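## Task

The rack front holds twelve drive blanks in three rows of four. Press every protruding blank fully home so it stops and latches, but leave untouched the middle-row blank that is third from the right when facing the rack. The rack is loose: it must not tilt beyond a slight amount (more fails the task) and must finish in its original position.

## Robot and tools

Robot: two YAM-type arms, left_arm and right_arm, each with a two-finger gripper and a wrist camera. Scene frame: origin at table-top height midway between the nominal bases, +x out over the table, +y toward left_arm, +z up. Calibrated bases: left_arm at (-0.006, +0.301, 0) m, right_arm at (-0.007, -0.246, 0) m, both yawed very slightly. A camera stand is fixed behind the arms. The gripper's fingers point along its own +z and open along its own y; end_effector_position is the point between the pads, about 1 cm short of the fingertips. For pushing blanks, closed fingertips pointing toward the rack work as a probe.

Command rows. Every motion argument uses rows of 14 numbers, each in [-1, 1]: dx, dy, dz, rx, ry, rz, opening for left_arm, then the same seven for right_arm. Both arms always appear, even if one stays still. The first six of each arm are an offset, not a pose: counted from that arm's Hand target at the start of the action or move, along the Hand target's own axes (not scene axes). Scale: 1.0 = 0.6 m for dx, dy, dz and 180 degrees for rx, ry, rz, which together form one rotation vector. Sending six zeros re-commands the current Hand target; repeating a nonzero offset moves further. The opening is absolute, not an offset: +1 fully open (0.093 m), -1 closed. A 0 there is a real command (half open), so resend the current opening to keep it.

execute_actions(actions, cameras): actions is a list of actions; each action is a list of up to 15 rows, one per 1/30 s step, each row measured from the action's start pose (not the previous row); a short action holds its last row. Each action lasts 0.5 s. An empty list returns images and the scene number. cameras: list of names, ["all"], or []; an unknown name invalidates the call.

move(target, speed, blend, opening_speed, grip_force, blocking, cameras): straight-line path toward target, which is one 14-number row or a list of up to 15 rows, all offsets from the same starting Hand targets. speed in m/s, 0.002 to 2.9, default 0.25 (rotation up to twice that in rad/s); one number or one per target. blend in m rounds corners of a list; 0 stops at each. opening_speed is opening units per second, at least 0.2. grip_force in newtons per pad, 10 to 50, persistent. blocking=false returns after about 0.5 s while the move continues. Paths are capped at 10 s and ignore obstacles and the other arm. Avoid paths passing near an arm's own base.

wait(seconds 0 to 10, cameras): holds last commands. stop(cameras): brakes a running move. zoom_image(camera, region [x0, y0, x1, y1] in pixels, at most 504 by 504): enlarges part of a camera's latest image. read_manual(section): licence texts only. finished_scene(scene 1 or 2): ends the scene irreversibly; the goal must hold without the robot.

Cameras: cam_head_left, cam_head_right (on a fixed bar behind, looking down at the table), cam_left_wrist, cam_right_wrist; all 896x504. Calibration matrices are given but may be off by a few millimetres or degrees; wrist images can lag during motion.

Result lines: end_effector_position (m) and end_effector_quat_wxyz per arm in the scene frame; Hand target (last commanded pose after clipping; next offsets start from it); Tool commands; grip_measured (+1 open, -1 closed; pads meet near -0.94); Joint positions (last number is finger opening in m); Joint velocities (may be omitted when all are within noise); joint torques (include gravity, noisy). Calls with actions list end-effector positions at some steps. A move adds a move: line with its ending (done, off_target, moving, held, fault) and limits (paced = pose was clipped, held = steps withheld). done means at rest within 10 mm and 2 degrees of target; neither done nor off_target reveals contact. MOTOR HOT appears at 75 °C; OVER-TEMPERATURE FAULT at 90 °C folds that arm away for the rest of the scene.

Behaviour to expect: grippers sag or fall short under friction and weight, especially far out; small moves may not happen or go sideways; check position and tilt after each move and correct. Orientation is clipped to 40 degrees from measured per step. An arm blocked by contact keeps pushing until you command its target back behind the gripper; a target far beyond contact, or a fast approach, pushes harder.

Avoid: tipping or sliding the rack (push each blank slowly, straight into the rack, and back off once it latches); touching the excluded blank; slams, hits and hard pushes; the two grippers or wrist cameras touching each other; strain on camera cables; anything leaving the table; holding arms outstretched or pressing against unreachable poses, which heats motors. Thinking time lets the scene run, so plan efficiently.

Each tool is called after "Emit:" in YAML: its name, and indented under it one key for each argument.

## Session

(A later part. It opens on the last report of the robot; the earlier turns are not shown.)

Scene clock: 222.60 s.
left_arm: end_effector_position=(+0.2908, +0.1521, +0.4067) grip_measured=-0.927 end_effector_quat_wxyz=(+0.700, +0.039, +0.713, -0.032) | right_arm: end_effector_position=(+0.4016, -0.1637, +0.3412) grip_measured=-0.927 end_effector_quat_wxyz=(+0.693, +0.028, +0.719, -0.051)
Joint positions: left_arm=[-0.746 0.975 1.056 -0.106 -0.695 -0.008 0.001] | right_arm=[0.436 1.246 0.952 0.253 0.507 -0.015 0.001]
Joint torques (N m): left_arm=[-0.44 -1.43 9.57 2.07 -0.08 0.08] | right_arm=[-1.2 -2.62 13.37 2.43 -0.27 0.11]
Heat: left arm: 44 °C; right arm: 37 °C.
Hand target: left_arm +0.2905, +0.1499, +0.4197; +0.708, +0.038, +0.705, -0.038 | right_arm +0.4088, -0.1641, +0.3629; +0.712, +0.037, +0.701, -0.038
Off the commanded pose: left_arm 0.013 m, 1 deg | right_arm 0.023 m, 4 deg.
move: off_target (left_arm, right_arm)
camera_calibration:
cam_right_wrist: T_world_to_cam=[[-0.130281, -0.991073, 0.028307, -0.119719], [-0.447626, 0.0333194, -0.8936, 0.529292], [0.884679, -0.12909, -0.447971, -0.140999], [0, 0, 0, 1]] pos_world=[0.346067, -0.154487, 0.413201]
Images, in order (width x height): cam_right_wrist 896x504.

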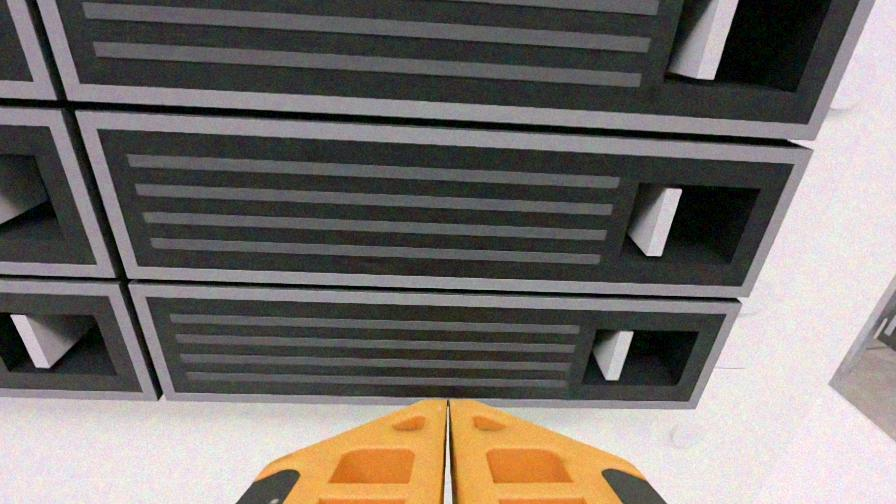

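Emit:
move:
  target: [0, 0, 0, 0, 0, 0, -0.93, 0, 0, -0.08, 0, 0, 0, -0.93]
  speed: 0.08
  cameras: ["cam_right_wrist", "cam_head_left", "cam_head_right"]

Scene clock: 231.47 s.
left_arm: end_effector_position=(+0.2908, +0.1521, +0.4067) grip_measured=-0.927 end_effector_quat_wxyz=(+0.700, +0.039, +0.713, -0.032) | right_arm: end_effector_position=(+0.3654, -0.1592, +0.3603) grip_measured=-0.927 end_effector_quat_wxyz=(+0.709, +0.034, +0.704, -0.041)
Joint positions: left_arm=[-0.746 0.975 1.056 -0.106 -0.695 -0.008 0.001] | right_arm=[0.512 1.116 0.906 0.219 0.578 -0.015 0.001]
Joint torques (N m): left_arm=[-0.25 -1.46 9.57 2.08 -0.09 0.08] | right_arm=[0.75 -4.57 7.99 2.1 -0.03 0.11]
Heat: left arm: 44 °C; right arm: 38 °C.
Hand target: left_arm +0.2905, +0.1499, +0.4197; +0.708, +0.038, +0.705, -0.038 | right_arm +0.3610, -0.1590, +0.3622; +0.712, +0.037, +0.701, -0.038
Off the commanded pose: left_arm 0.013 m, 1 deg | right_arm 0.005 m, 1 deg.
move: off_target (left_arm)
camera_calibration:
cam_right_wrist: T_world_to_cam=[[-0.126406, -0.991975, 0.00265636, -0.112726], [-0.40641, 0.049345, -0.912357, 0.52433], [0.904905, -0.116407, -0.409386, -0.119183], [0, 0, 0, 1]] pos_world=[0.306693, -0.151568, 0.429884]
Images, in order (width x height): cam_head_left 896x504, cam_head_right 896x504, cam_right_wrist 896x504.

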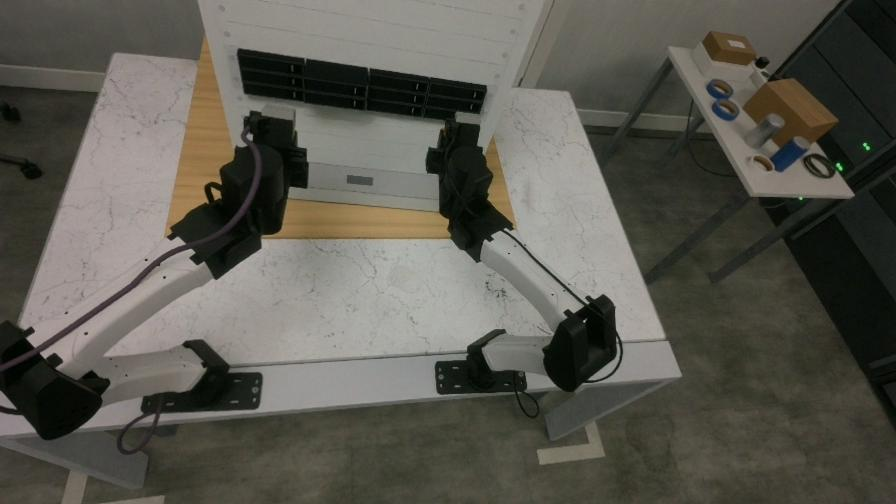

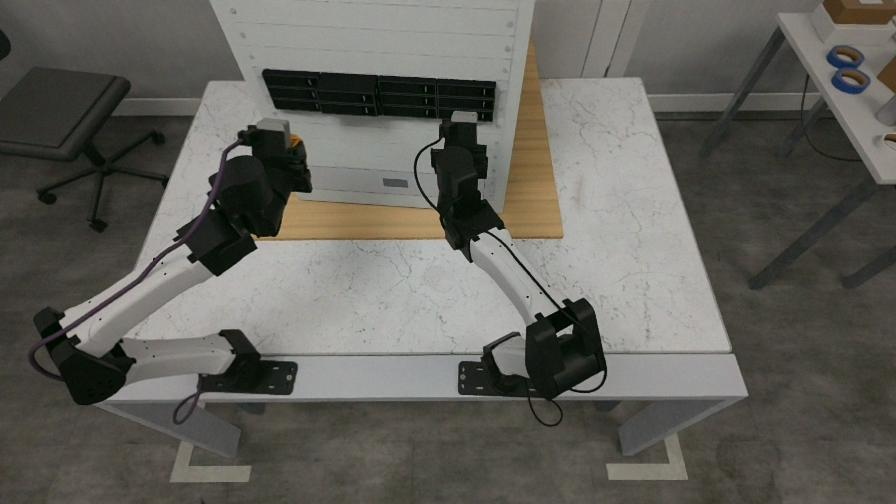

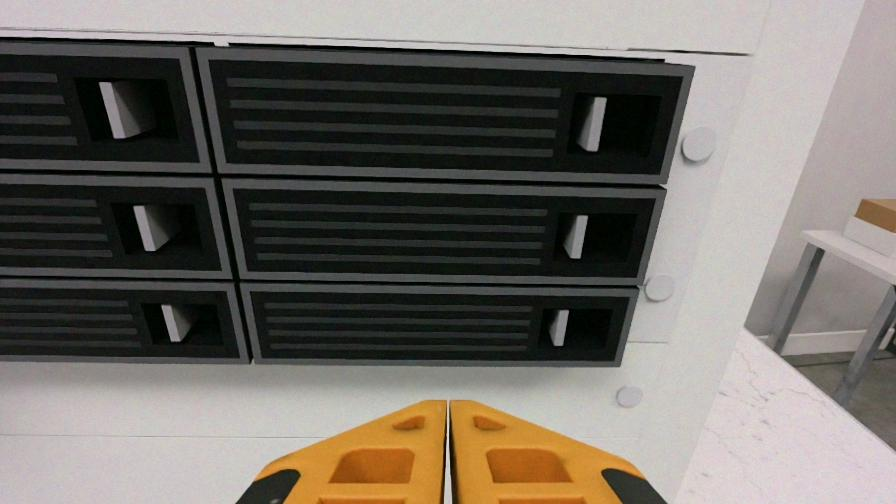

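Emit:
move:
  target: [-0.0419, -0.1211, 0.0879, -0.0117, 0.1680, -0.0032, -0.93, 0, 0, 0, 0, 0, 0, -0.93]
  speed: 0.12
  cameras: ["cam_left_wrist", "cam_head_left"]

Scene clock: 259.93 s.
left_arm: end_effector_position=(+0.3347, +0.0763, +0.4465) grip_measured=-0.927 end_effector_quat_wxyz=(+0.504, +0.032, +0.863, -0.012) | right_arm: end_effector_position=(+0.3654, -0.1593, +0.3602) grip_measured=-0.927 end_effector_quat_wxyz=(+0.709, +0.034, +0.704, -0.042)
Joint positions: left_arm=[-0.787 1.833 2.554 -1.391 -0.656 -0.436 0.001] | right_arm=[0.512 1.116 0.906 0.219 0.579 -0.015 0.001]
Joint torques (N m): left_arm=[-0.25 -6.68 6.78 1.62 -0.28 -0.15] | right_arm=[0.7 -4.62 7.99 2.1 0 0.1]
Heat: left arm: 45 °C; right arm: 35 °C.
Hand target: left_arm +0.3351, +0.0720, +0.4450; +0.500, +0.030, +0.866, -0.017 | right_arm +0.3610, -0.1591, +0.3622; +0.712, +0.037, +0.701, -0.038
Off the commanded pose: left_arm 0.005 m, 1 deg | right_arm 0.005 m, 1 deg.
move: done
camera_calibration:
cam_left_wrist: T_world_to_cam=[[-0.0700123, -0.997472, -0.0121364, 0.105992], [-0.808951, 0.0638905, -0.584394, 0.566], [0.583692, -0.031097, -0.811379, 0.251052], [0, 0, 0, 1]] pos_world=[0.31875, 0.0773692, 0.535752]
Images, in order (width x height): cam_head_left 896x504, cam_left_wrist 896x504.

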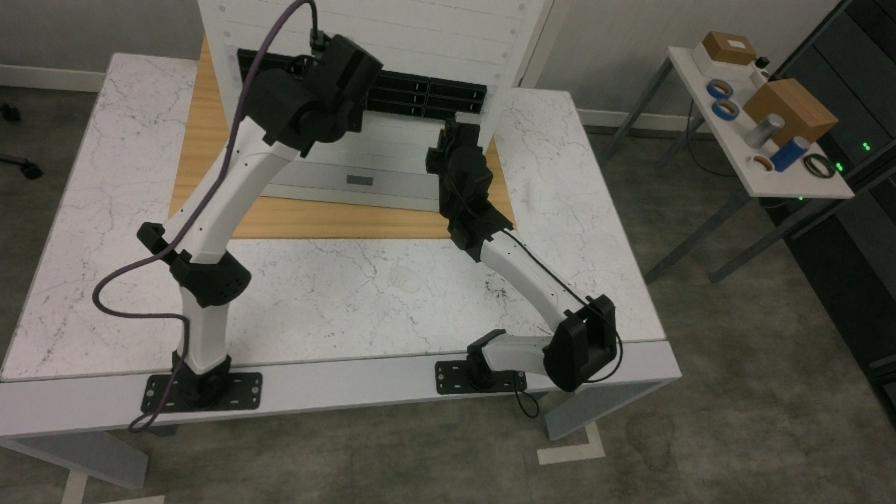

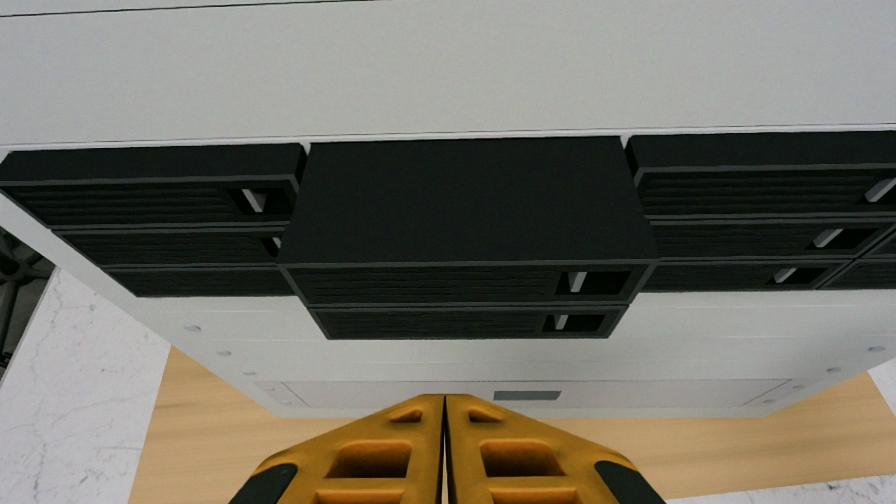

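Emit:
move:
  target: [0.0016, -0.0058, 0.0706, 0, 0, 0, -0.93, 0, 0, 0, 0, 0, 0, -0.93]
  speed: 0.06
  cameras: ["cam_left_wrist"]

Scene clock: 288.30 s.
left_arm: end_effector_position=(+0.3650, +0.0688, +0.4332) grip_measured=-0.927 end_effector_quat_wxyz=(+0.508, +0.022, +0.861, -0.026) | right_arm: end_effector_position=(+0.3654, -0.1593, +0.3602) grip_measured=-0.927 end_effector_quat_wxyz=(+0.709, +0.034, +0.704, -0.042)
Joint positions: left_arm=[-0.728 1.833 2.442 -1.235 -0.6 -0.413 0.001] | right_arm=[0.512 1.116 0.906 0.219 0.579 -0.015 0.001]
Joint torques (N m): left_arm=[0.85 -7.71 3.88 1.91 -0.25 0.08] | right_arm=[0.77 -4.59 7.99 2.1 0 0.11]
Heat: left arm: 41 °C; right arm: 35 °C.
Hand target: left_arm +0.3710, +0.0660, +0.4229; +0.500, +0.030, +0.866, -0.017 | right_arm +0.3610, -0.1591, +0.3622; +0.712, +0.037, +0.701, -0.038
Off the commanded pose: left_arm 0.012 m, 2 deg | right_arm 0.005 m, 1 deg.
move: off_target (left_arm)
camera_calibration:
cam_left_wrist: T_world_to_cam=[[-0.0671509, -0.997501, 0.0219878, 0.0846485], [-0.804647, 0.0411116, -0.592328, 0.586574], [0.589943, -0.0574678, -0.805397, 0.21936], [0, 0, 0, 1]] pos_world=[0.348259, 0.0729281, 0.522255]
Images, in order (width x height): cam_left_wrist 896x504.

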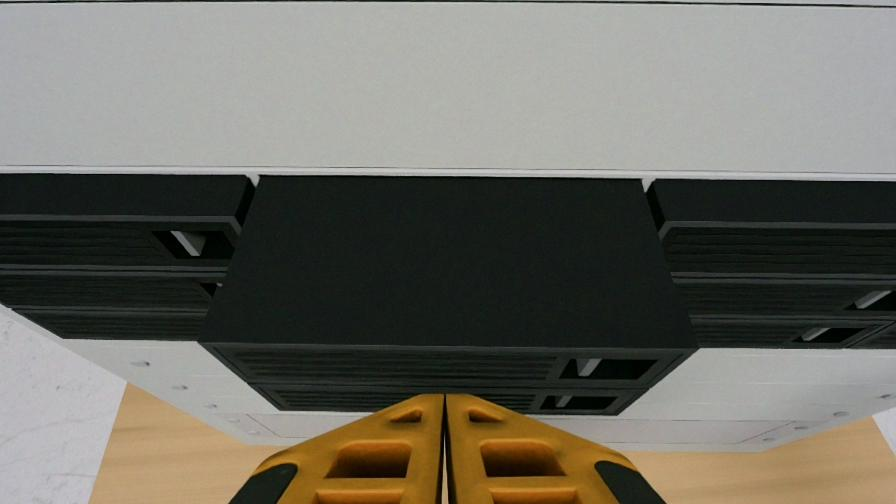

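Emit:
move:
  target:
    - [0.0373, -0.0009, -0.0479, 0, 0, 0, -0.93, 0, 0, 0, 0, 0, 0, -0.93]
    - [0.0114, -0.0006, -0.0030, 0, 0, 0, -0.93, 0, 0, 0, 0, 0, 0, -0.93]
  speed: 0.06
  blend: 0.003
  cameras: ["cam_left_wrist"]

Scene clock: 309.77 s.
left_arm: end_effector_position=(+0.3615, +0.0679, +0.4145) grip_measured=-0.927 end_effector_quat_wxyz=(+0.496, +0.029, +0.868, -0.015) | right_arm: end_effector_position=(+0.3654, -0.1593, +0.3602) grip_measured=-0.927 end_effector_quat_wxyz=(+0.709, +0.034, +0.704, -0.042)
Joint positions: left_arm=[-0.738 1.782 2.303 -1.187 -0.609 -0.419 0.001] | right_arm=[0.512 1.116 0.906 0.219 0.579 -0.015 0.001]
Joint torques (N m): left_arm=[0.68 -7.28 7.66 1.83 -0.27 0.08] | right_arm=[0.73 -4.6 7.99 2.09 0 0.1]
Heat: left arm: 37 °C; right arm: 35 °C.
Hand target: left_arm +0.3659, +0.0660, +0.4181; +0.500, +0.030, +0.865, -0.017 | right_arm +0.3610, -0.1591, +0.3622; +0.712, +0.037, +0.701, -0.038
Off the commanded pose: left_arm 0.006 m, 1 deg | right_arm 0.005 m, 1 deg.
move: done
camera_calibration:
cam_left_wrist: T_world_to_cam=[[-0.0665348, -0.99778, -0.00296863, 0.0939963], [-0.819451, 0.0563403, -0.570374, 0.567927], [0.569275, -0.0355171, -0.82138, 0.218906], [0, 0, 0, 1]] pos_world=[0.347024, 0.0695653, 0.504015]
Images, in order (width x height): cam_left_wrist 896x504.

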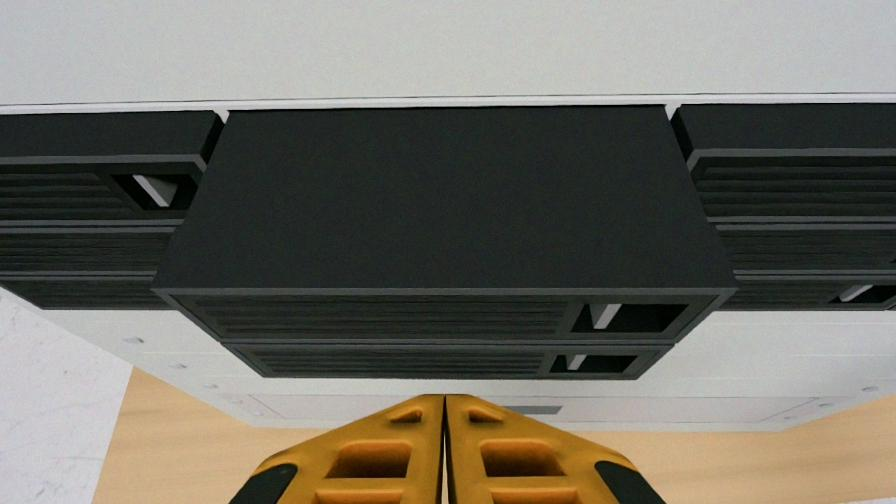

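Emit:
move:
  target:
    - [-0.0099, -0.0018, -0.0362, 0, 0, 0, -0.93, 0, 0, 0, 0, 0, 0, -0.93]
    - [-0.0231, 0, -0.0133, 0, 0, 0, -0.93, 0, 0, 0, 0, 0, 0, -0.93]
  speed: 0.05
  blend: 0.003
  cameras: ["cam_left_wrist"]

Scene clock: 318.40 s.
left_arm: end_effector_position=(+0.3627, +0.0663, +0.4357) grip_measured=-0.927 end_effector_quat_wxyz=(+0.503, +0.026, +0.863, -0.021) | right_arm: end_effector_position=(+0.3654, -0.1593, +0.3602) grip_measured=-0.927 end_effector_quat_wxyz=(+0.709, +0.034, +0.704, -0.042)
Joint positions: left_arm=[-0.739 1.882 2.546 -1.307 -0.609 -0.418 0.001] | right_arm=[0.512 1.116 0.906 0.219 0.579 -0.015 0.001]
Joint torques (N m): left_arm=[0.72 -7.46 7.08 1.68 -0.28 0.08] | right_arm=[0.73 -4.57 7.99 2.09 0 0.11]
Heat: left arm: 37 °C; right arm: 35 °C.
Hand target: left_arm +0.3659, +0.0661, +0.4340; +0.500, +0.030, +0.865, -0.017 | right_arm +0.3610, -0.1591, +0.3622; +0.712, +0.037, +0.701, -0.038
Off the commanded pose: left_arm 0.004 m, 1 deg | right_arm 0.005 m, 1 deg.
move: done
camera_calibration:
cam_left_wrist: T_world_to_cam=[[-0.0680308, -0.997623, 0.0109834, 0.0871085], [-0.810124, 0.0488127, -0.584224, 0.584223], [0.582299, -0.0486431, -0.811518, 0.227327], [0, 0, 0, 1]] pos_world=[0.346847, 0.0694419, 0.52484]
Images, in order (width x height): cam_left_wrist 896x504.

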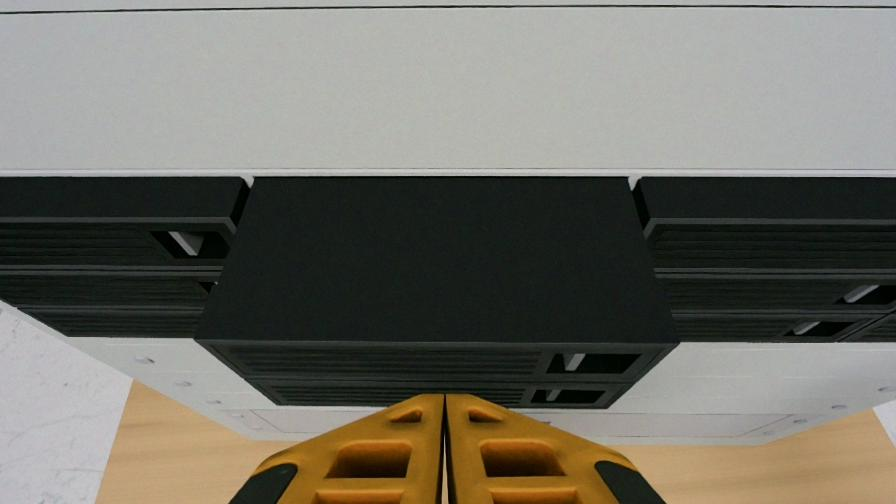

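Emit:
move:
  target:
    - [0.0313, -0.0018, -0.0125, 0, 0, 0, -0.93, 0, 0, 0, 0, 0, 0, -0.93]
    - [0.0180, 0, 0.0104, 0, 0, 0, -0.93, 0, 0, 0, 0, 0, 0, -0.93]
  speed: 0.05
  blend: 0.003
  cameras: ["cam_left_wrist"]

Scene clock: 328.20 s.
left_arm: end_effector_position=(+0.3651, +0.0641, +0.4135) grip_measured=-0.927 end_effector_quat_wxyz=(+0.492, +0.031, +0.870, -0.011) | right_arm: end_effector_position=(+0.3654, -0.1593, +0.3602) grip_measured=-0.927 end_effector_quat_wxyz=(+0.709, +0.034, +0.704, -0.042)
Joint positions: left_arm=[-0.739 1.823 2.363 -1.22 -0.609 -0.419 0.001] | right_arm=[0.512 1.116 0.906 0.219 0.579 -0.015 0.001]
Joint torques (N m): left_arm=[0.66 -9.69 6.75 1.85 -0.3 0.11] | right_arm=[0.73 -4.59 8.01 2.1 0 0.11]
Heat: left arm: 36 °C; right arm: 35 °C.
Hand target: left_arm +0.3660, +0.0661, +0.4214; +0.500, +0.030, +0.866, -0.017 | right_arm +0.3610, -0.1591, +0.3622; +0.712, +0.037, +0.701, -0.038
Off the commanded pose: left_arm 0.008 m, 1 deg | right_arm 0.005 m, 1 deg.
move: done
camera_calibration:
cam_left_wrist: T_world_to_cam=[[-0.0668514, -0.99769, -0.0120309, 0.09438], [-0.824564, 0.0620321, -0.562358, 0.568736], [0.561806, -0.0276742, -0.826806, 0.220284], [0, 0, 0, 1]] pos_world=[0.351512, 0.0649783, 0.503101]
Images, in order (width x height): cam_left_wrist 896x504.

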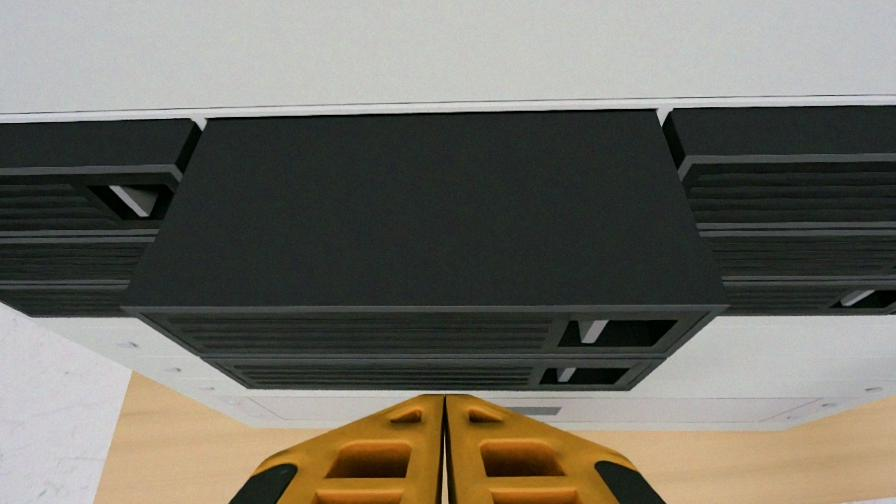

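Emit:
move:
  target:
    - [0.0103, -0.0002, -0.0249, 0, -0.0444, 0, -0.93, 0, 0, 0, 0, 0, 0, -0.93]
    - [-0.0030, 0.0017, -0.0019, 0, -0.0444, 0, -0.93, 0, 0, 0, 0, 0, 0, -0.93]
  speed: 0.05
  blend: 0.003
  cameras: ["cam_left_wrist"]

Scene clock: 361.17 s.
left_arm: end_effector_position=(+0.3637, +0.0666, +0.4216) grip_measured=-0.927 end_effector_quat_wxyz=(+0.557, +0.026, +0.830, -0.019) | right_arm: end_effector_position=(+0.3654, -0.1593, +0.3602) grip_measured=-0.927 end_effector_quat_wxyz=(+0.709, +0.034, +0.704, -0.042)
Joint positions: left_arm=[-0.758 1.644 2.015 -0.88 -0.675 -0.337 0.001] | right_arm=[0.512 1.116 0.906 0.219 0.579 -0.015 0.001]
Joint torques (N m): left_arm=[0.75 -8.05 6.6 1.99 -0.24 0.07] | right_arm=[0.75 -4.6 7.99 2.09 0 0.1]
Heat: left arm: 38 °C; right arm: 35 °C.
Hand target: left_arm +0.3660, +0.0670, +0.4235; +0.559, +0.029, +0.829, -0.019 | right_arm +0.3610, -0.1591, +0.3622; +0.712, +0.037, +0.701, -0.038
Off the commanded pose: left_arm 0.003 m, 0 deg | right_arm 0.005 m, 1 deg.
move: done
camera_calibration:
cam_left_wrist: T_world_to_cam=[[-0.0671522, -0.997742, 0.00111433, 0.0914406], [-0.730833, 0.0484277, -0.680837, 0.588706], [0.679245, -0.0465341, -0.732434, 0.146612], [0, 0, 0, 1]] pos_world=[0.336801, 0.0695469, 0.508095]
Images, in order (width x height): cam_left_wrist 896x504.

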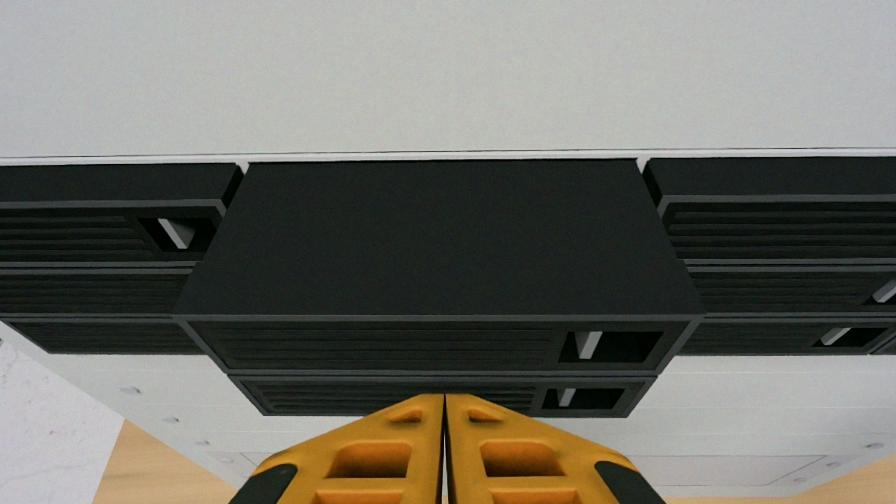

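Emit:
move:
  target: [-0.0075, 0.0007, 0.0186, 0, 0, 0, -0.93, 0, 0, 0, 0, 0, 0, -0.93]
  speed: 0.04
  cameras: ["cam_left_wrist"]

Scene clock: 368.47 s.
left_arm: end_effector_position=(+0.3733, +0.0677, +0.4156) grip_measured=-0.927 end_effector_quat_wxyz=(+0.552, +0.030, +0.833, -0.015) | right_arm: end_effector_position=(+0.3654, -0.1593, +0.3602) grip_measured=-0.927 end_effector_quat_wxyz=(+0.709, +0.034, +0.704, -0.042)
Joint positions: left_arm=[-0.733 1.661 2.015 -0.867 -0.653 -0.321 0.001] | right_arm=[0.512 1.116 0.906 0.219 0.579 -0.015 0.001]
Joint torques (N m): left_arm=[0.83 -7.15 9.02 1.98 -0.2 0.08] | right_arm=[0.75 -4.59 7.99 2.09 0 0.1]
Heat: left arm: 38 °C; right arm: 35 °C.
Hand target: left_arm +0.3780, +0.0666, +0.4235; +0.559, +0.029, +0.829, -0.019 | right_arm +0.3610, -0.1591, +0.3622; +0.712, +0.037, +0.701, -0.038
Off the commanded pose: left_arm 0.009 m, 1 deg | right_arm 0.005 m, 1 deg.
move: done
camera_calibration:
cam_left_wrist: T_world_to_cam=[[-0.0686828, -0.997599, -0.0089044, 0.0979154], [-0.737865, 0.0568038, -0.672553, 0.590233], [0.671444, -0.0396226, -0.739995, 0.141408], [0, 0, 0, 1]] pos_world=[0.34729, 0.0697558, 0.502476]
Images, in order (width x height): cam_left_wrist 896x504.

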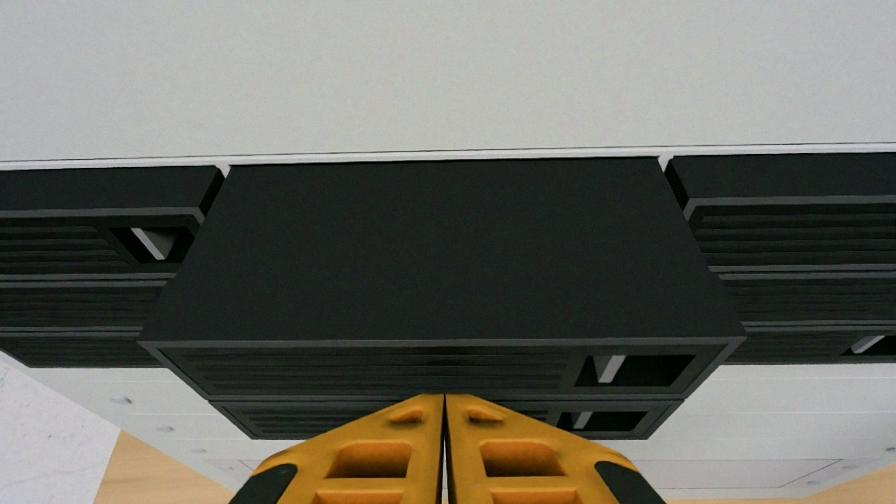

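Emit:
move:
  target:
    - [-0.0019, -0.0008, -0.0242, 0, 0, 0, -0.93, 0, 0, 0, 0, 0, 0, -0.93]
    - [-0.0101, 0, -0.0041, 0, 0, 0, -0.93, 0, 0, 0, 0, 0, 0, -0.93]
  speed: 0.04
  blend: 0.002
  cameras: ["cam_left_wrist"]

Scene clock: 375.30 s.
left_arm: end_effector_position=(+0.3744, +0.0667, +0.4268) grip_measured=-0.927 end_effector_quat_wxyz=(+0.558, +0.026, +0.829, -0.021) | right_arm: end_effector_position=(+0.3654, -0.1593, +0.3602) grip_measured=-0.927 end_effector_quat_wxyz=(+0.709, +0.034, +0.704, -0.042)
Joint positions: left_arm=[-0.733 1.68 2.073 -0.885 -0.652 -0.32 0.001] | right_arm=[0.512 1.116 0.906 0.219 0.579 -0.015 0.001]
Joint torques (N m): left_arm=[0.8 -6.99 8.62 1.82 -0.21 0.1] | right_arm=[0.76 -4.59 8.01 2.09 0.01 0.09]
Heat: left arm: 40 °C; right arm: 35 °C.
Hand target: left_arm +0.3781, +0.0667, +0.4301; +0.559, +0.029, +0.829, -0.019 | right_arm +0.3610, -0.1591, +0.3622; +0.712, +0.037, +0.701, -0.038
Off the commanded pose: left_arm 0.005 m, 0 deg | right_arm 0.005 m, 1 deg.
move: done
camera_calibration:
cam_left_wrist: T_world_to_cam=[[-0.0688551, -0.997617, 0.00429128, 0.0914775], [-0.727853, 0.0472934, -0.6841, 0.600489], [0.682268, -0.0502272, -0.729375, 0.140943], [0, 0, 0, 1]] pos_world=[0.347206, 0.0699395, 0.513202]
Images, in order (width x height): cam_left_wrist 896x504.

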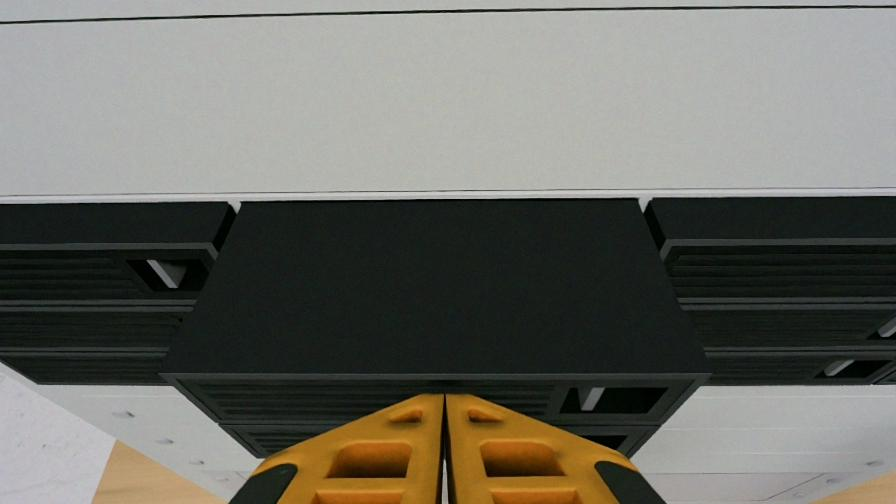

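Emit:
move:
  target: [-0.0035, 0.0005, 0.0130, 0, 0, 0, -0.93, 0, 0, 0, 0, 0, 0, -0.93]
  speed: 0.04
  cameras: ["cam_left_wrist"]

Scene clock: 379.83 s.
left_arm: end_effector_position=(+0.3807, +0.0673, +0.4258) grip_measured=-0.927 end_effector_quat_wxyz=(+0.557, +0.027, +0.830, -0.019) | right_arm: end_effector_position=(+0.3654, -0.1593, +0.3602) grip_measured=-0.927 end_effector_quat_wxyz=(+0.709, +0.034, +0.704, -0.042)
Joint positions: left_arm=[-0.717 1.697 2.09 -0.885 -0.638 -0.311 0.001] | right_arm=[0.512 1.116 0.906 0.219 0.579 -0.015 0.001]
Joint torques (N m): left_arm=[0.92 -6.75 8.51 1.88 -0.22 0.07] | right_arm=[0.76 -4.62 8.01 2.1 0 0.1]
Heat: left arm: 40 °C; right arm: 35 °C.
Hand target: left_arm +0.3860, +0.0664, +0.4292; +0.559, +0.029, +0.829, -0.019 | right_arm +0.3610, -0.1591, +0.3622; +0.712, +0.037, +0.701, -0.038
Off the commanded pose: left_arm 0.006 m, 0 deg | right_arm 0.005 m, 1 deg.
move: done
camera_calibration:
cam_left_wrist: T_world_to_cam=[[-0.0692129, -0.997601, 0.000960585, 0.0940698], [-0.73033, 0.0500138, -0.681261, 0.603886], [0.679579, -0.0478536, -0.73204, 0.137946], [0, 0, 0, 1]] pos_world=[0.353802, 0.0702427, 0.512296]
Images, in order (width x height): cam_left_wrist 896x504.

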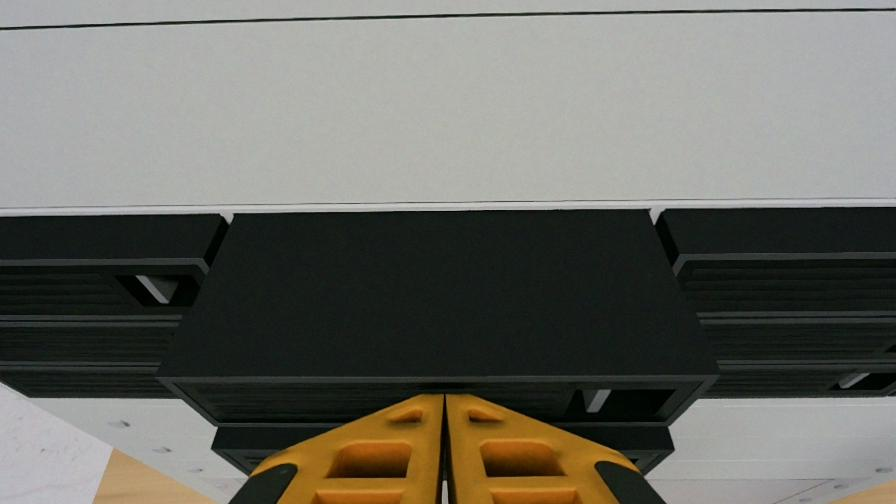

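Emit:
move:
  target: [-0.0032, 0.0006, 0.0167, 0, 0, 0, -0.93, 0, 0, 0, 0, 0, 0, -0.93]
  speed: 0.04
  cameras: ["cam_left_wrist"]

Scene clock: 387.93 s.
left_arm: end_effector_position=(+0.3900, +0.0676, +0.4224) grip_measured=-0.927 end_effector_quat_wxyz=(+0.554, +0.028, +0.832, -0.017) | right_arm: end_effector_position=(+0.3654, -0.1593, +0.3602) grip_measured=-0.927 end_effector_quat_wxyz=(+0.709, +0.034, +0.704, -0.042)
Joint positions: left_arm=[-0.697 1.72 2.106 -0.88 -0.621 -0.3 0.001] | right_arm=[0.512 1.116 0.906 0.219 0.579 -0.015 0.001]
Joint torques (N m): left_arm=[0.91 -7.2 8.72 1.99 -0.2 0.1] | right_arm=[0.72 -4.62 7.98 2.09 0.01 0.1]
Heat: left arm: 40 °C; right arm: 35 °C.
Hand target: left_arm +0.3961, +0.0661, +0.4271; +0.559, +0.029, +0.829, -0.019 | right_arm +0.3610, -0.1591, +0.3622; +0.712, +0.037, +0.701, -0.038
Off the commanded pose: left_arm 0.008 m, 1 deg | right_arm 0.005 m, 1 deg.
move: done
camera_calibration:
cam_left_wrist: T_world_to_cam=[[-0.0686351, -0.997634, -0.00387597, 0.0969196], [-0.734514, 0.0531613, -0.676508, 0.607878], [0.675114, -0.0435852, -0.736425, 0.132499], [0, 0, 0, 1]] pos_world=[0.363695, 0.0701498, 0.509185]
Images, in order (width x height): cam_left_wrist 896x504.

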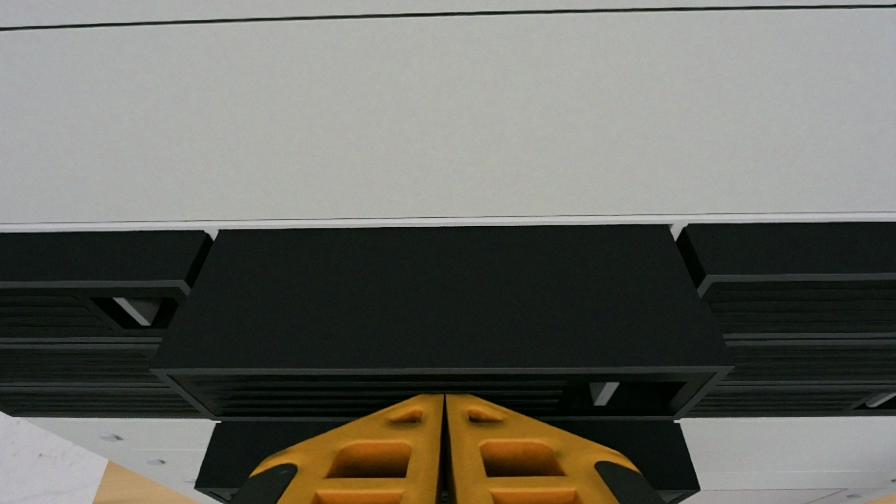

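Emit:
move:
  target: [-0.0094, 0.0006, 0.0142, 0, 0, 0, -0.93, 0, 0, 0, 0, 0, 0, -0.93]
  speed: 0.04
  cameras: ["cam_left_wrist"]

Scene clock: 392.07 s.
left_arm: end_effector_position=(+0.4011, +0.0662, +0.4268) grip_measured=-0.927 end_effector_quat_wxyz=(+0.558, +0.027, +0.829, -0.020) | right_arm: end_effector_position=(+0.3654, -0.1593, +0.3602) grip_measured=-0.927 end_effector_quat_wxyz=(+0.709, +0.034, +0.704, -0.042)
Joint positions: left_arm=[-0.678 1.76 2.164 -0.879 -0.603 -0.289 0.001] | right_arm=[0.512 1.116 0.906 0.219 0.579 -0.015 0.001]
Joint torques (N m): left_arm=[0.81 -7.56 8.62 1.86 -0.23 0.08] | right_arm=[0.73 -4.6 8.01 2.09 0 0.11]
Heat: left arm: 40 °C; right arm: 35 °C.
Hand target: left_arm +0.4061, +0.0658, +0.4293; +0.559, +0.029, +0.829, -0.019 | right_arm +0.3610, -0.1591, +0.3622; +0.712, +0.037, +0.701, -0.038
Off the commanded pose: left_arm 0.006 m, 0 deg | right_arm 0.005 m, 1 deg.
move: done
camera_calibration:
cam_left_wrist: T_world_to_cam=[[-0.0692346, -0.997594, 0.00363444, 0.0933009], [-0.728819, 0.0480928, -0.683016, 0.619834], [0.681198, -0.0499372, -0.730395, 0.123608], [0, 0, 0, 1]] pos_world=[0.374005, 0.0694395, 0.5133]
Images, in order (width x height): cam_left_wrist 896x504.

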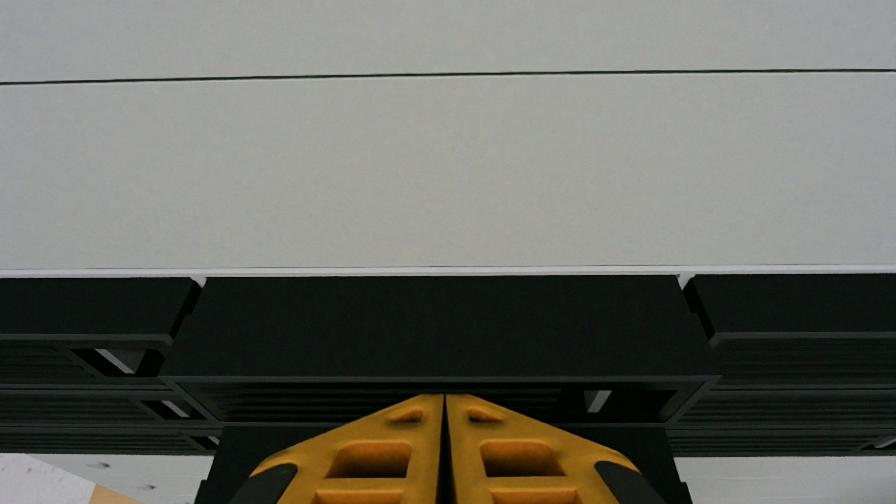

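Emit:
move:
  target: [-0.0021, 0.0004, 0.0118, 0, 0, 0, -0.93, 0, 0, 0, 0, 0, 0, -0.93]
  speed: 0.03
  cameras: ["cam_left_wrist"]

Scene clock: 396.60 s.
left_arm: end_effector_position=(+0.4055, +0.0664, +0.4266) grip_measured=-0.927 end_effector_quat_wxyz=(+0.557, +0.028, +0.830, -0.020) | right_arm: end_effector_position=(+0.3654, -0.1593, +0.3602) grip_measured=-0.927 end_effector_quat_wxyz=(+0.709, +0.034, +0.704, -0.042)
Joint positions: left_arm=[-0.668 1.774 2.18 -0.881 -0.593 -0.282 0.001] | right_arm=[0.512 1.116 0.906 0.219 0.579 -0.015 0.001]
Joint torques (N m): left_arm=[1.02 -7.31 8.47 2 -0.2 0.11] | right_arm=[0.75 -4.59 7.99 2.09 0 0.11]
Heat: left arm: 40 °C; right arm: 35 °C.
Hand target: left_arm +0.4131, +0.0656, +0.4278; +0.559, +0.029, +0.829, -0.019 | right_arm +0.3610, -0.1591, +0.3622; +0.712, +0.037, +0.701, -0.038
Off the commanded pose: left_arm 0.008 m, 0 deg | right_arm 0.005 m, 1 deg.
move: done
camera_calibration:
cam_left_wrist: T_world_to_cam=[[-0.070996, -0.997474, 0.00226302, 0.0951797], [-0.729791, 0.0503966, -0.68181, 0.622627], [0.679974, -0.0500573, -0.731526, 0.121389], [0, 0, 0, 1]] pos_world=[0.378603, 0.0696374, 0.513097]
Images, in order (width x height): cam_left_wrist 896x504.

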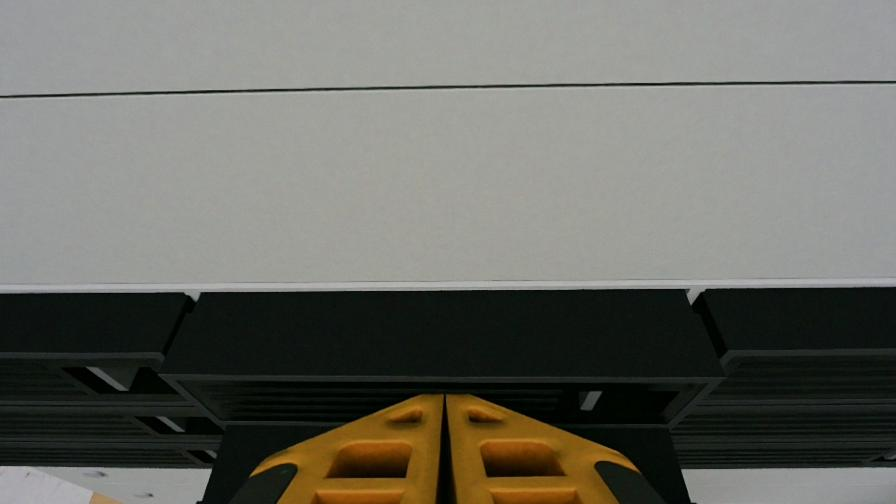

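Emit:
move:
  target: [-0.0035, 0.0005, 0.0130, 0, 0, 0, -0.93, 0, 0, 0, 0, 0, 0, -0.93]
  speed: 0.03
  cameras: ["cam_left_wrist"]

Scene clock: 399.57 s.
left_arm: end_effector_position=(+0.4108, +0.0657, +0.4267) grip_measured=-0.927 end_effector_quat_wxyz=(+0.556, +0.030, +0.830, -0.022) | right_arm: end_effector_position=(+0.3654, -0.1593, +0.3602) grip_measured=-0.927 end_effector_quat_wxyz=(+0.709, +0.034, +0.704, -0.042)
Joint positions: left_arm=[-0.658 1.793 2.206 -0.885 -0.579 -0.275 0.001] | right_arm=[0.512 1.116 0.906 0.219 0.579 -0.015 0.001]
Joint torques (N m): left_arm=[1.54 -6.98 8.35 2.05 -0.17 0.08] | right_arm=[0.76 -4.62 8.01 2.1 0.01 0.11]
Heat: left arm: 39 °C; right arm: 35 °C.
Hand target: left_arm +0.4210, +0.0652, +0.4268; +0.559, +0.029, +0.829, -0.019 | right_arm +0.3610, -0.1591, +0.3622; +0.712, +0.037, +0.701, -0.038
Off the commanded pose: left_arm 0.010 m, 0 deg | right_arm 0.005 m, 1 deg.
move: done
camera_calibration:
cam_left_wrist: T_world_to_cam=[[-0.0756133, -0.997135, 0.00210421, 0.0966864], [-0.730608, 0.0539661, -0.680661, 0.626147], [0.678597, -0.0530044, -0.732595, 0.119033], [0, 0, 0, 1]] pos_world=[0.384003, 0.068928, 0.513194]
Images, in order (width x height): cam_left_wrist 896x504.

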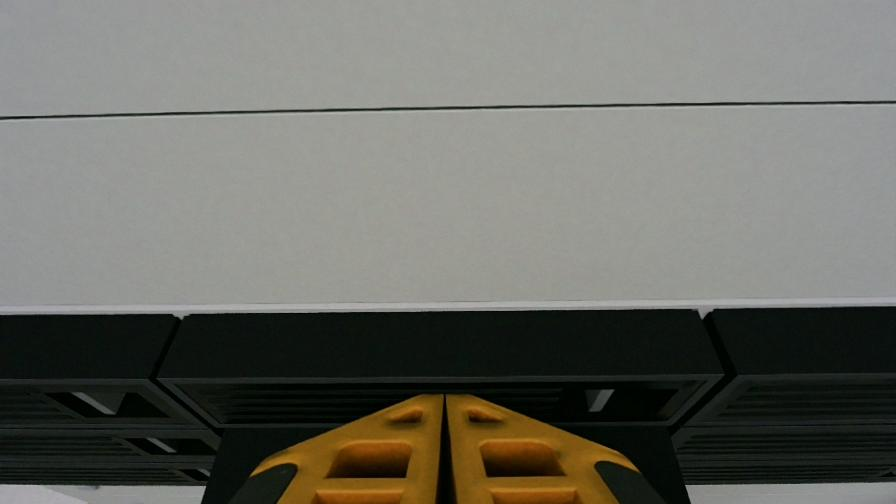

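Emit:
move:
  target: [-0.0025, 0.0003, 0.0062, 0, 0, 0, -0.93, 0, 0, 0, 0, 0, 0, -0.93]
  speed: 0.03
  cameras: ["cam_left_wrist"]

Scene clock: 402.93 s.
left_arm: end_effector_position=(+0.4112, +0.0659, +0.4268) grip_measured=-0.927 end_effector_quat_wxyz=(+0.554, +0.033, +0.832, -0.021) | right_arm: end_effector_position=(+0.3654, -0.1593, +0.3602) grip_measured=-0.927 end_effector_quat_wxyz=(+0.709, +0.034, +0.704, -0.042)
Joint positions: left_arm=[-0.655 1.801 2.225 -0.901 -0.572 -0.271 0.001] | right_arm=[0.512 1.116 0.906 0.219 0.579 -0.015 0.001]
Joint torques (N m): left_arm=[1.91 -6.45 8.24 2.21 -0.2 0.07] | right_arm=[0.72 -4.57 7.99 2.1 0 0.1]
Heat: left arm: 40 °C; right arm: 35 °C.
Hand target: left_arm +0.4251, +0.0652, +0.4269; +0.559, +0.029, +0.829, -0.019 | right_arm +0.3610, -0.1591, +0.3622; +0.712, +0.037, +0.701, -0.038
Off the commanded pose: left_arm 0.014 m, 1 deg | right_arm 0.005 m, 1 deg.
move: off_target (left_arm)
camera_calibration:
cam_left_wrist: T_world_to_cam=[[-0.0801257, -0.996782, -0.00253604, 0.100745], [-0.734664, 0.0607746, -0.675704, 0.625617], [0.673683, -0.0522781, -0.737169, 0.122895], [0, 0, 0, 1]] pos_world=[0.384898, 0.0688242, 0.513582]
Images, in order (width x height): cam_left_wrist 896x504.

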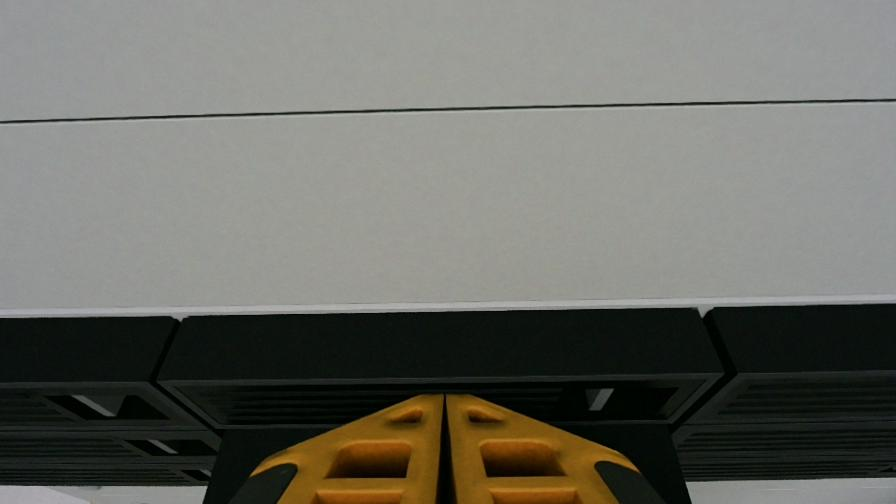

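Emit:
move:
  target: [0.0030, -0.0012, -0.0350, 0, 0, 0, -0.93, 0, 0, 0, 0, 0, 0, -0.93]
  speed: 0.05
  cameras: ["cam_left_wrist"]

Scene clock: 409.80 s.
left_arm: end_effector_position=(+0.4097, +0.0654, +0.4272) grip_measured=-0.927 end_effector_quat_wxyz=(+0.555, +0.032, +0.831, -0.016) | right_arm: end_effector_position=(+0.3654, -0.1593, +0.3602) grip_measured=-0.927 end_effector_quat_wxyz=(+0.709, +0.034, +0.704, -0.042)
Joint positions: left_arm=[-0.662 1.801 2.225 -0.903 -0.589 -0.271 0.001] | right_arm=[0.512 1.116 0.906 0.219 0.579 -0.015 0.001]
Joint torques (N m): left_arm=[-0.69 -10.73 6.5 1.88 -0.38 -0.11] | right_arm=[0.75 -4.6 7.99 2.09 0 0.11]
Heat: left arm: 40 °C; right arm: 35 °C.
Hand target: left_arm +0.4050, +0.0659, +0.4331; +0.559, +0.029, +0.829, -0.019 | right_arm +0.3610, -0.1591, +0.3622; +0.712, +0.037, +0.701, -0.038
Off the commanded pose: left_arm 0.008 m, 1 deg | right_arm 0.005 m, 1 deg.
move: done
camera_calibration:
cam_left_wrist: T_world_to_cam=[[-0.0732285, -0.99727, -0.00953848, 0.100317], [-0.732541, 0.060275, -0.678049, 0.625009], [0.676773, -0.0426652, -0.734954, 0.121298], [0, 0, 0, 1]] pos_world=[0.3831, 0.0675462, 0.513892]
Images, in order (width x height): cam_left_wrist 896x504.

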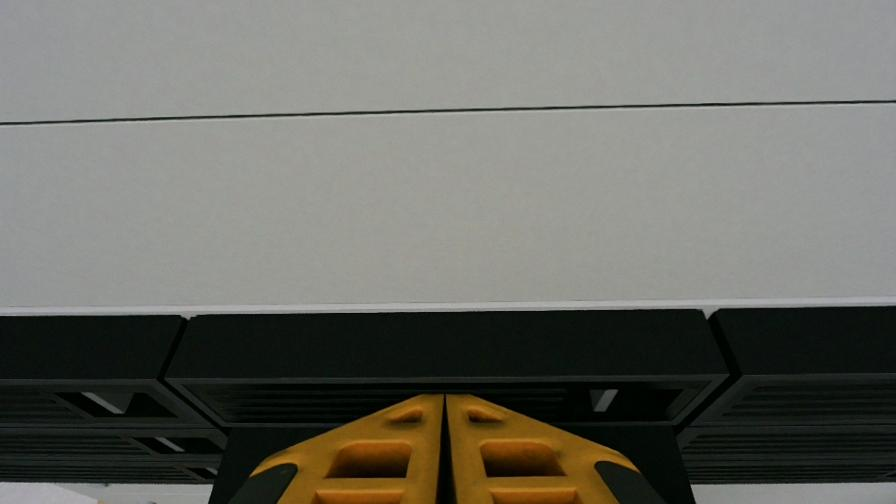

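Emit:
move:
  target: [0.0125, -0.0012, -0.0310, 0, 0, 0, -0.93, 0, 0, 0, 0, 0, 0, -0.93]
  speed: 0.05
  cameras: ["cam_left_wrist"]

Scene clock: 412.47 s.
left_arm: end_effector_position=(+0.3930, +0.0620, +0.4289) grip_measured=-0.927 end_effector_quat_wxyz=(+0.557, +0.035, +0.830, -0.016) | right_arm: end_effector_position=(+0.3654, -0.1593, +0.3602) grip_measured=-0.927 end_effector_quat_wxyz=(+0.709, +0.034, +0.704, -0.042)
Joint positions: left_arm=[-0.703 1.758 2.177 -0.904 -0.624 -0.285 0.001] | right_arm=[0.512 1.116 0.906 0.219 0.579 -0.015 0.001]
Joint torques (N m): left_arm=[-0.58 -12.1 4.55 1.82 -0.44 -0.2] | right_arm=[0.75 -4.63 8.01 2.09 -0.01 0.1]
Heat: left arm: 39 °C; right arm: 35 °C.
Hand target: left_arm +0.3849, +0.0664, +0.4331; +0.559, +0.029, +0.829, -0.019 | right_arm +0.3610, -0.1591, +0.3622; +0.712, +0.037, +0.701, -0.038
Off the commanded pose: left_arm 0.010 m, 1 deg | right_arm 0.005 m, 1 deg.
move: done
camera_calibration:
cam_left_wrist: T_world_to_cam=[[-0.0770766, -0.996938, -0.0131911, 0.0987563], [-0.728823, 0.065366, -0.681575, 0.613929], [0.68035, -0.0429195, -0.731629, 0.130889], [0, 0, 0, 1]] pos_world=[0.366007, 0.0639416, 0.515504]
Images, in order (width x height): cam_left_wrist 896x504.

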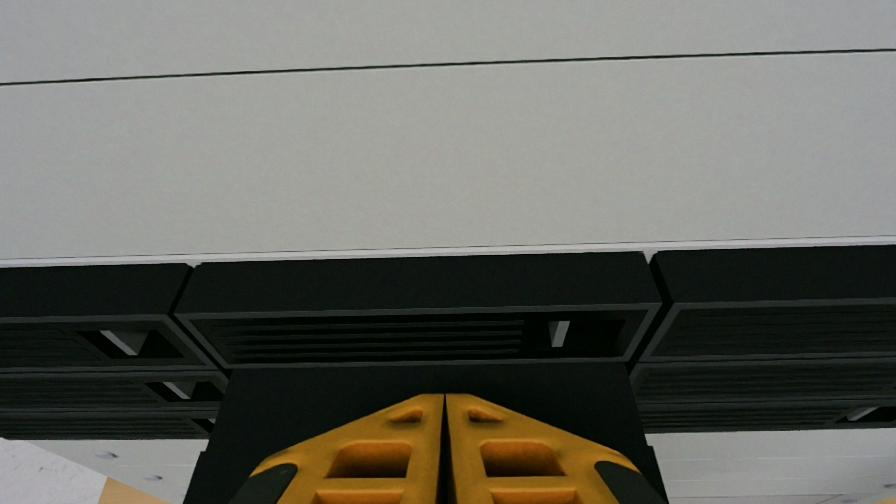

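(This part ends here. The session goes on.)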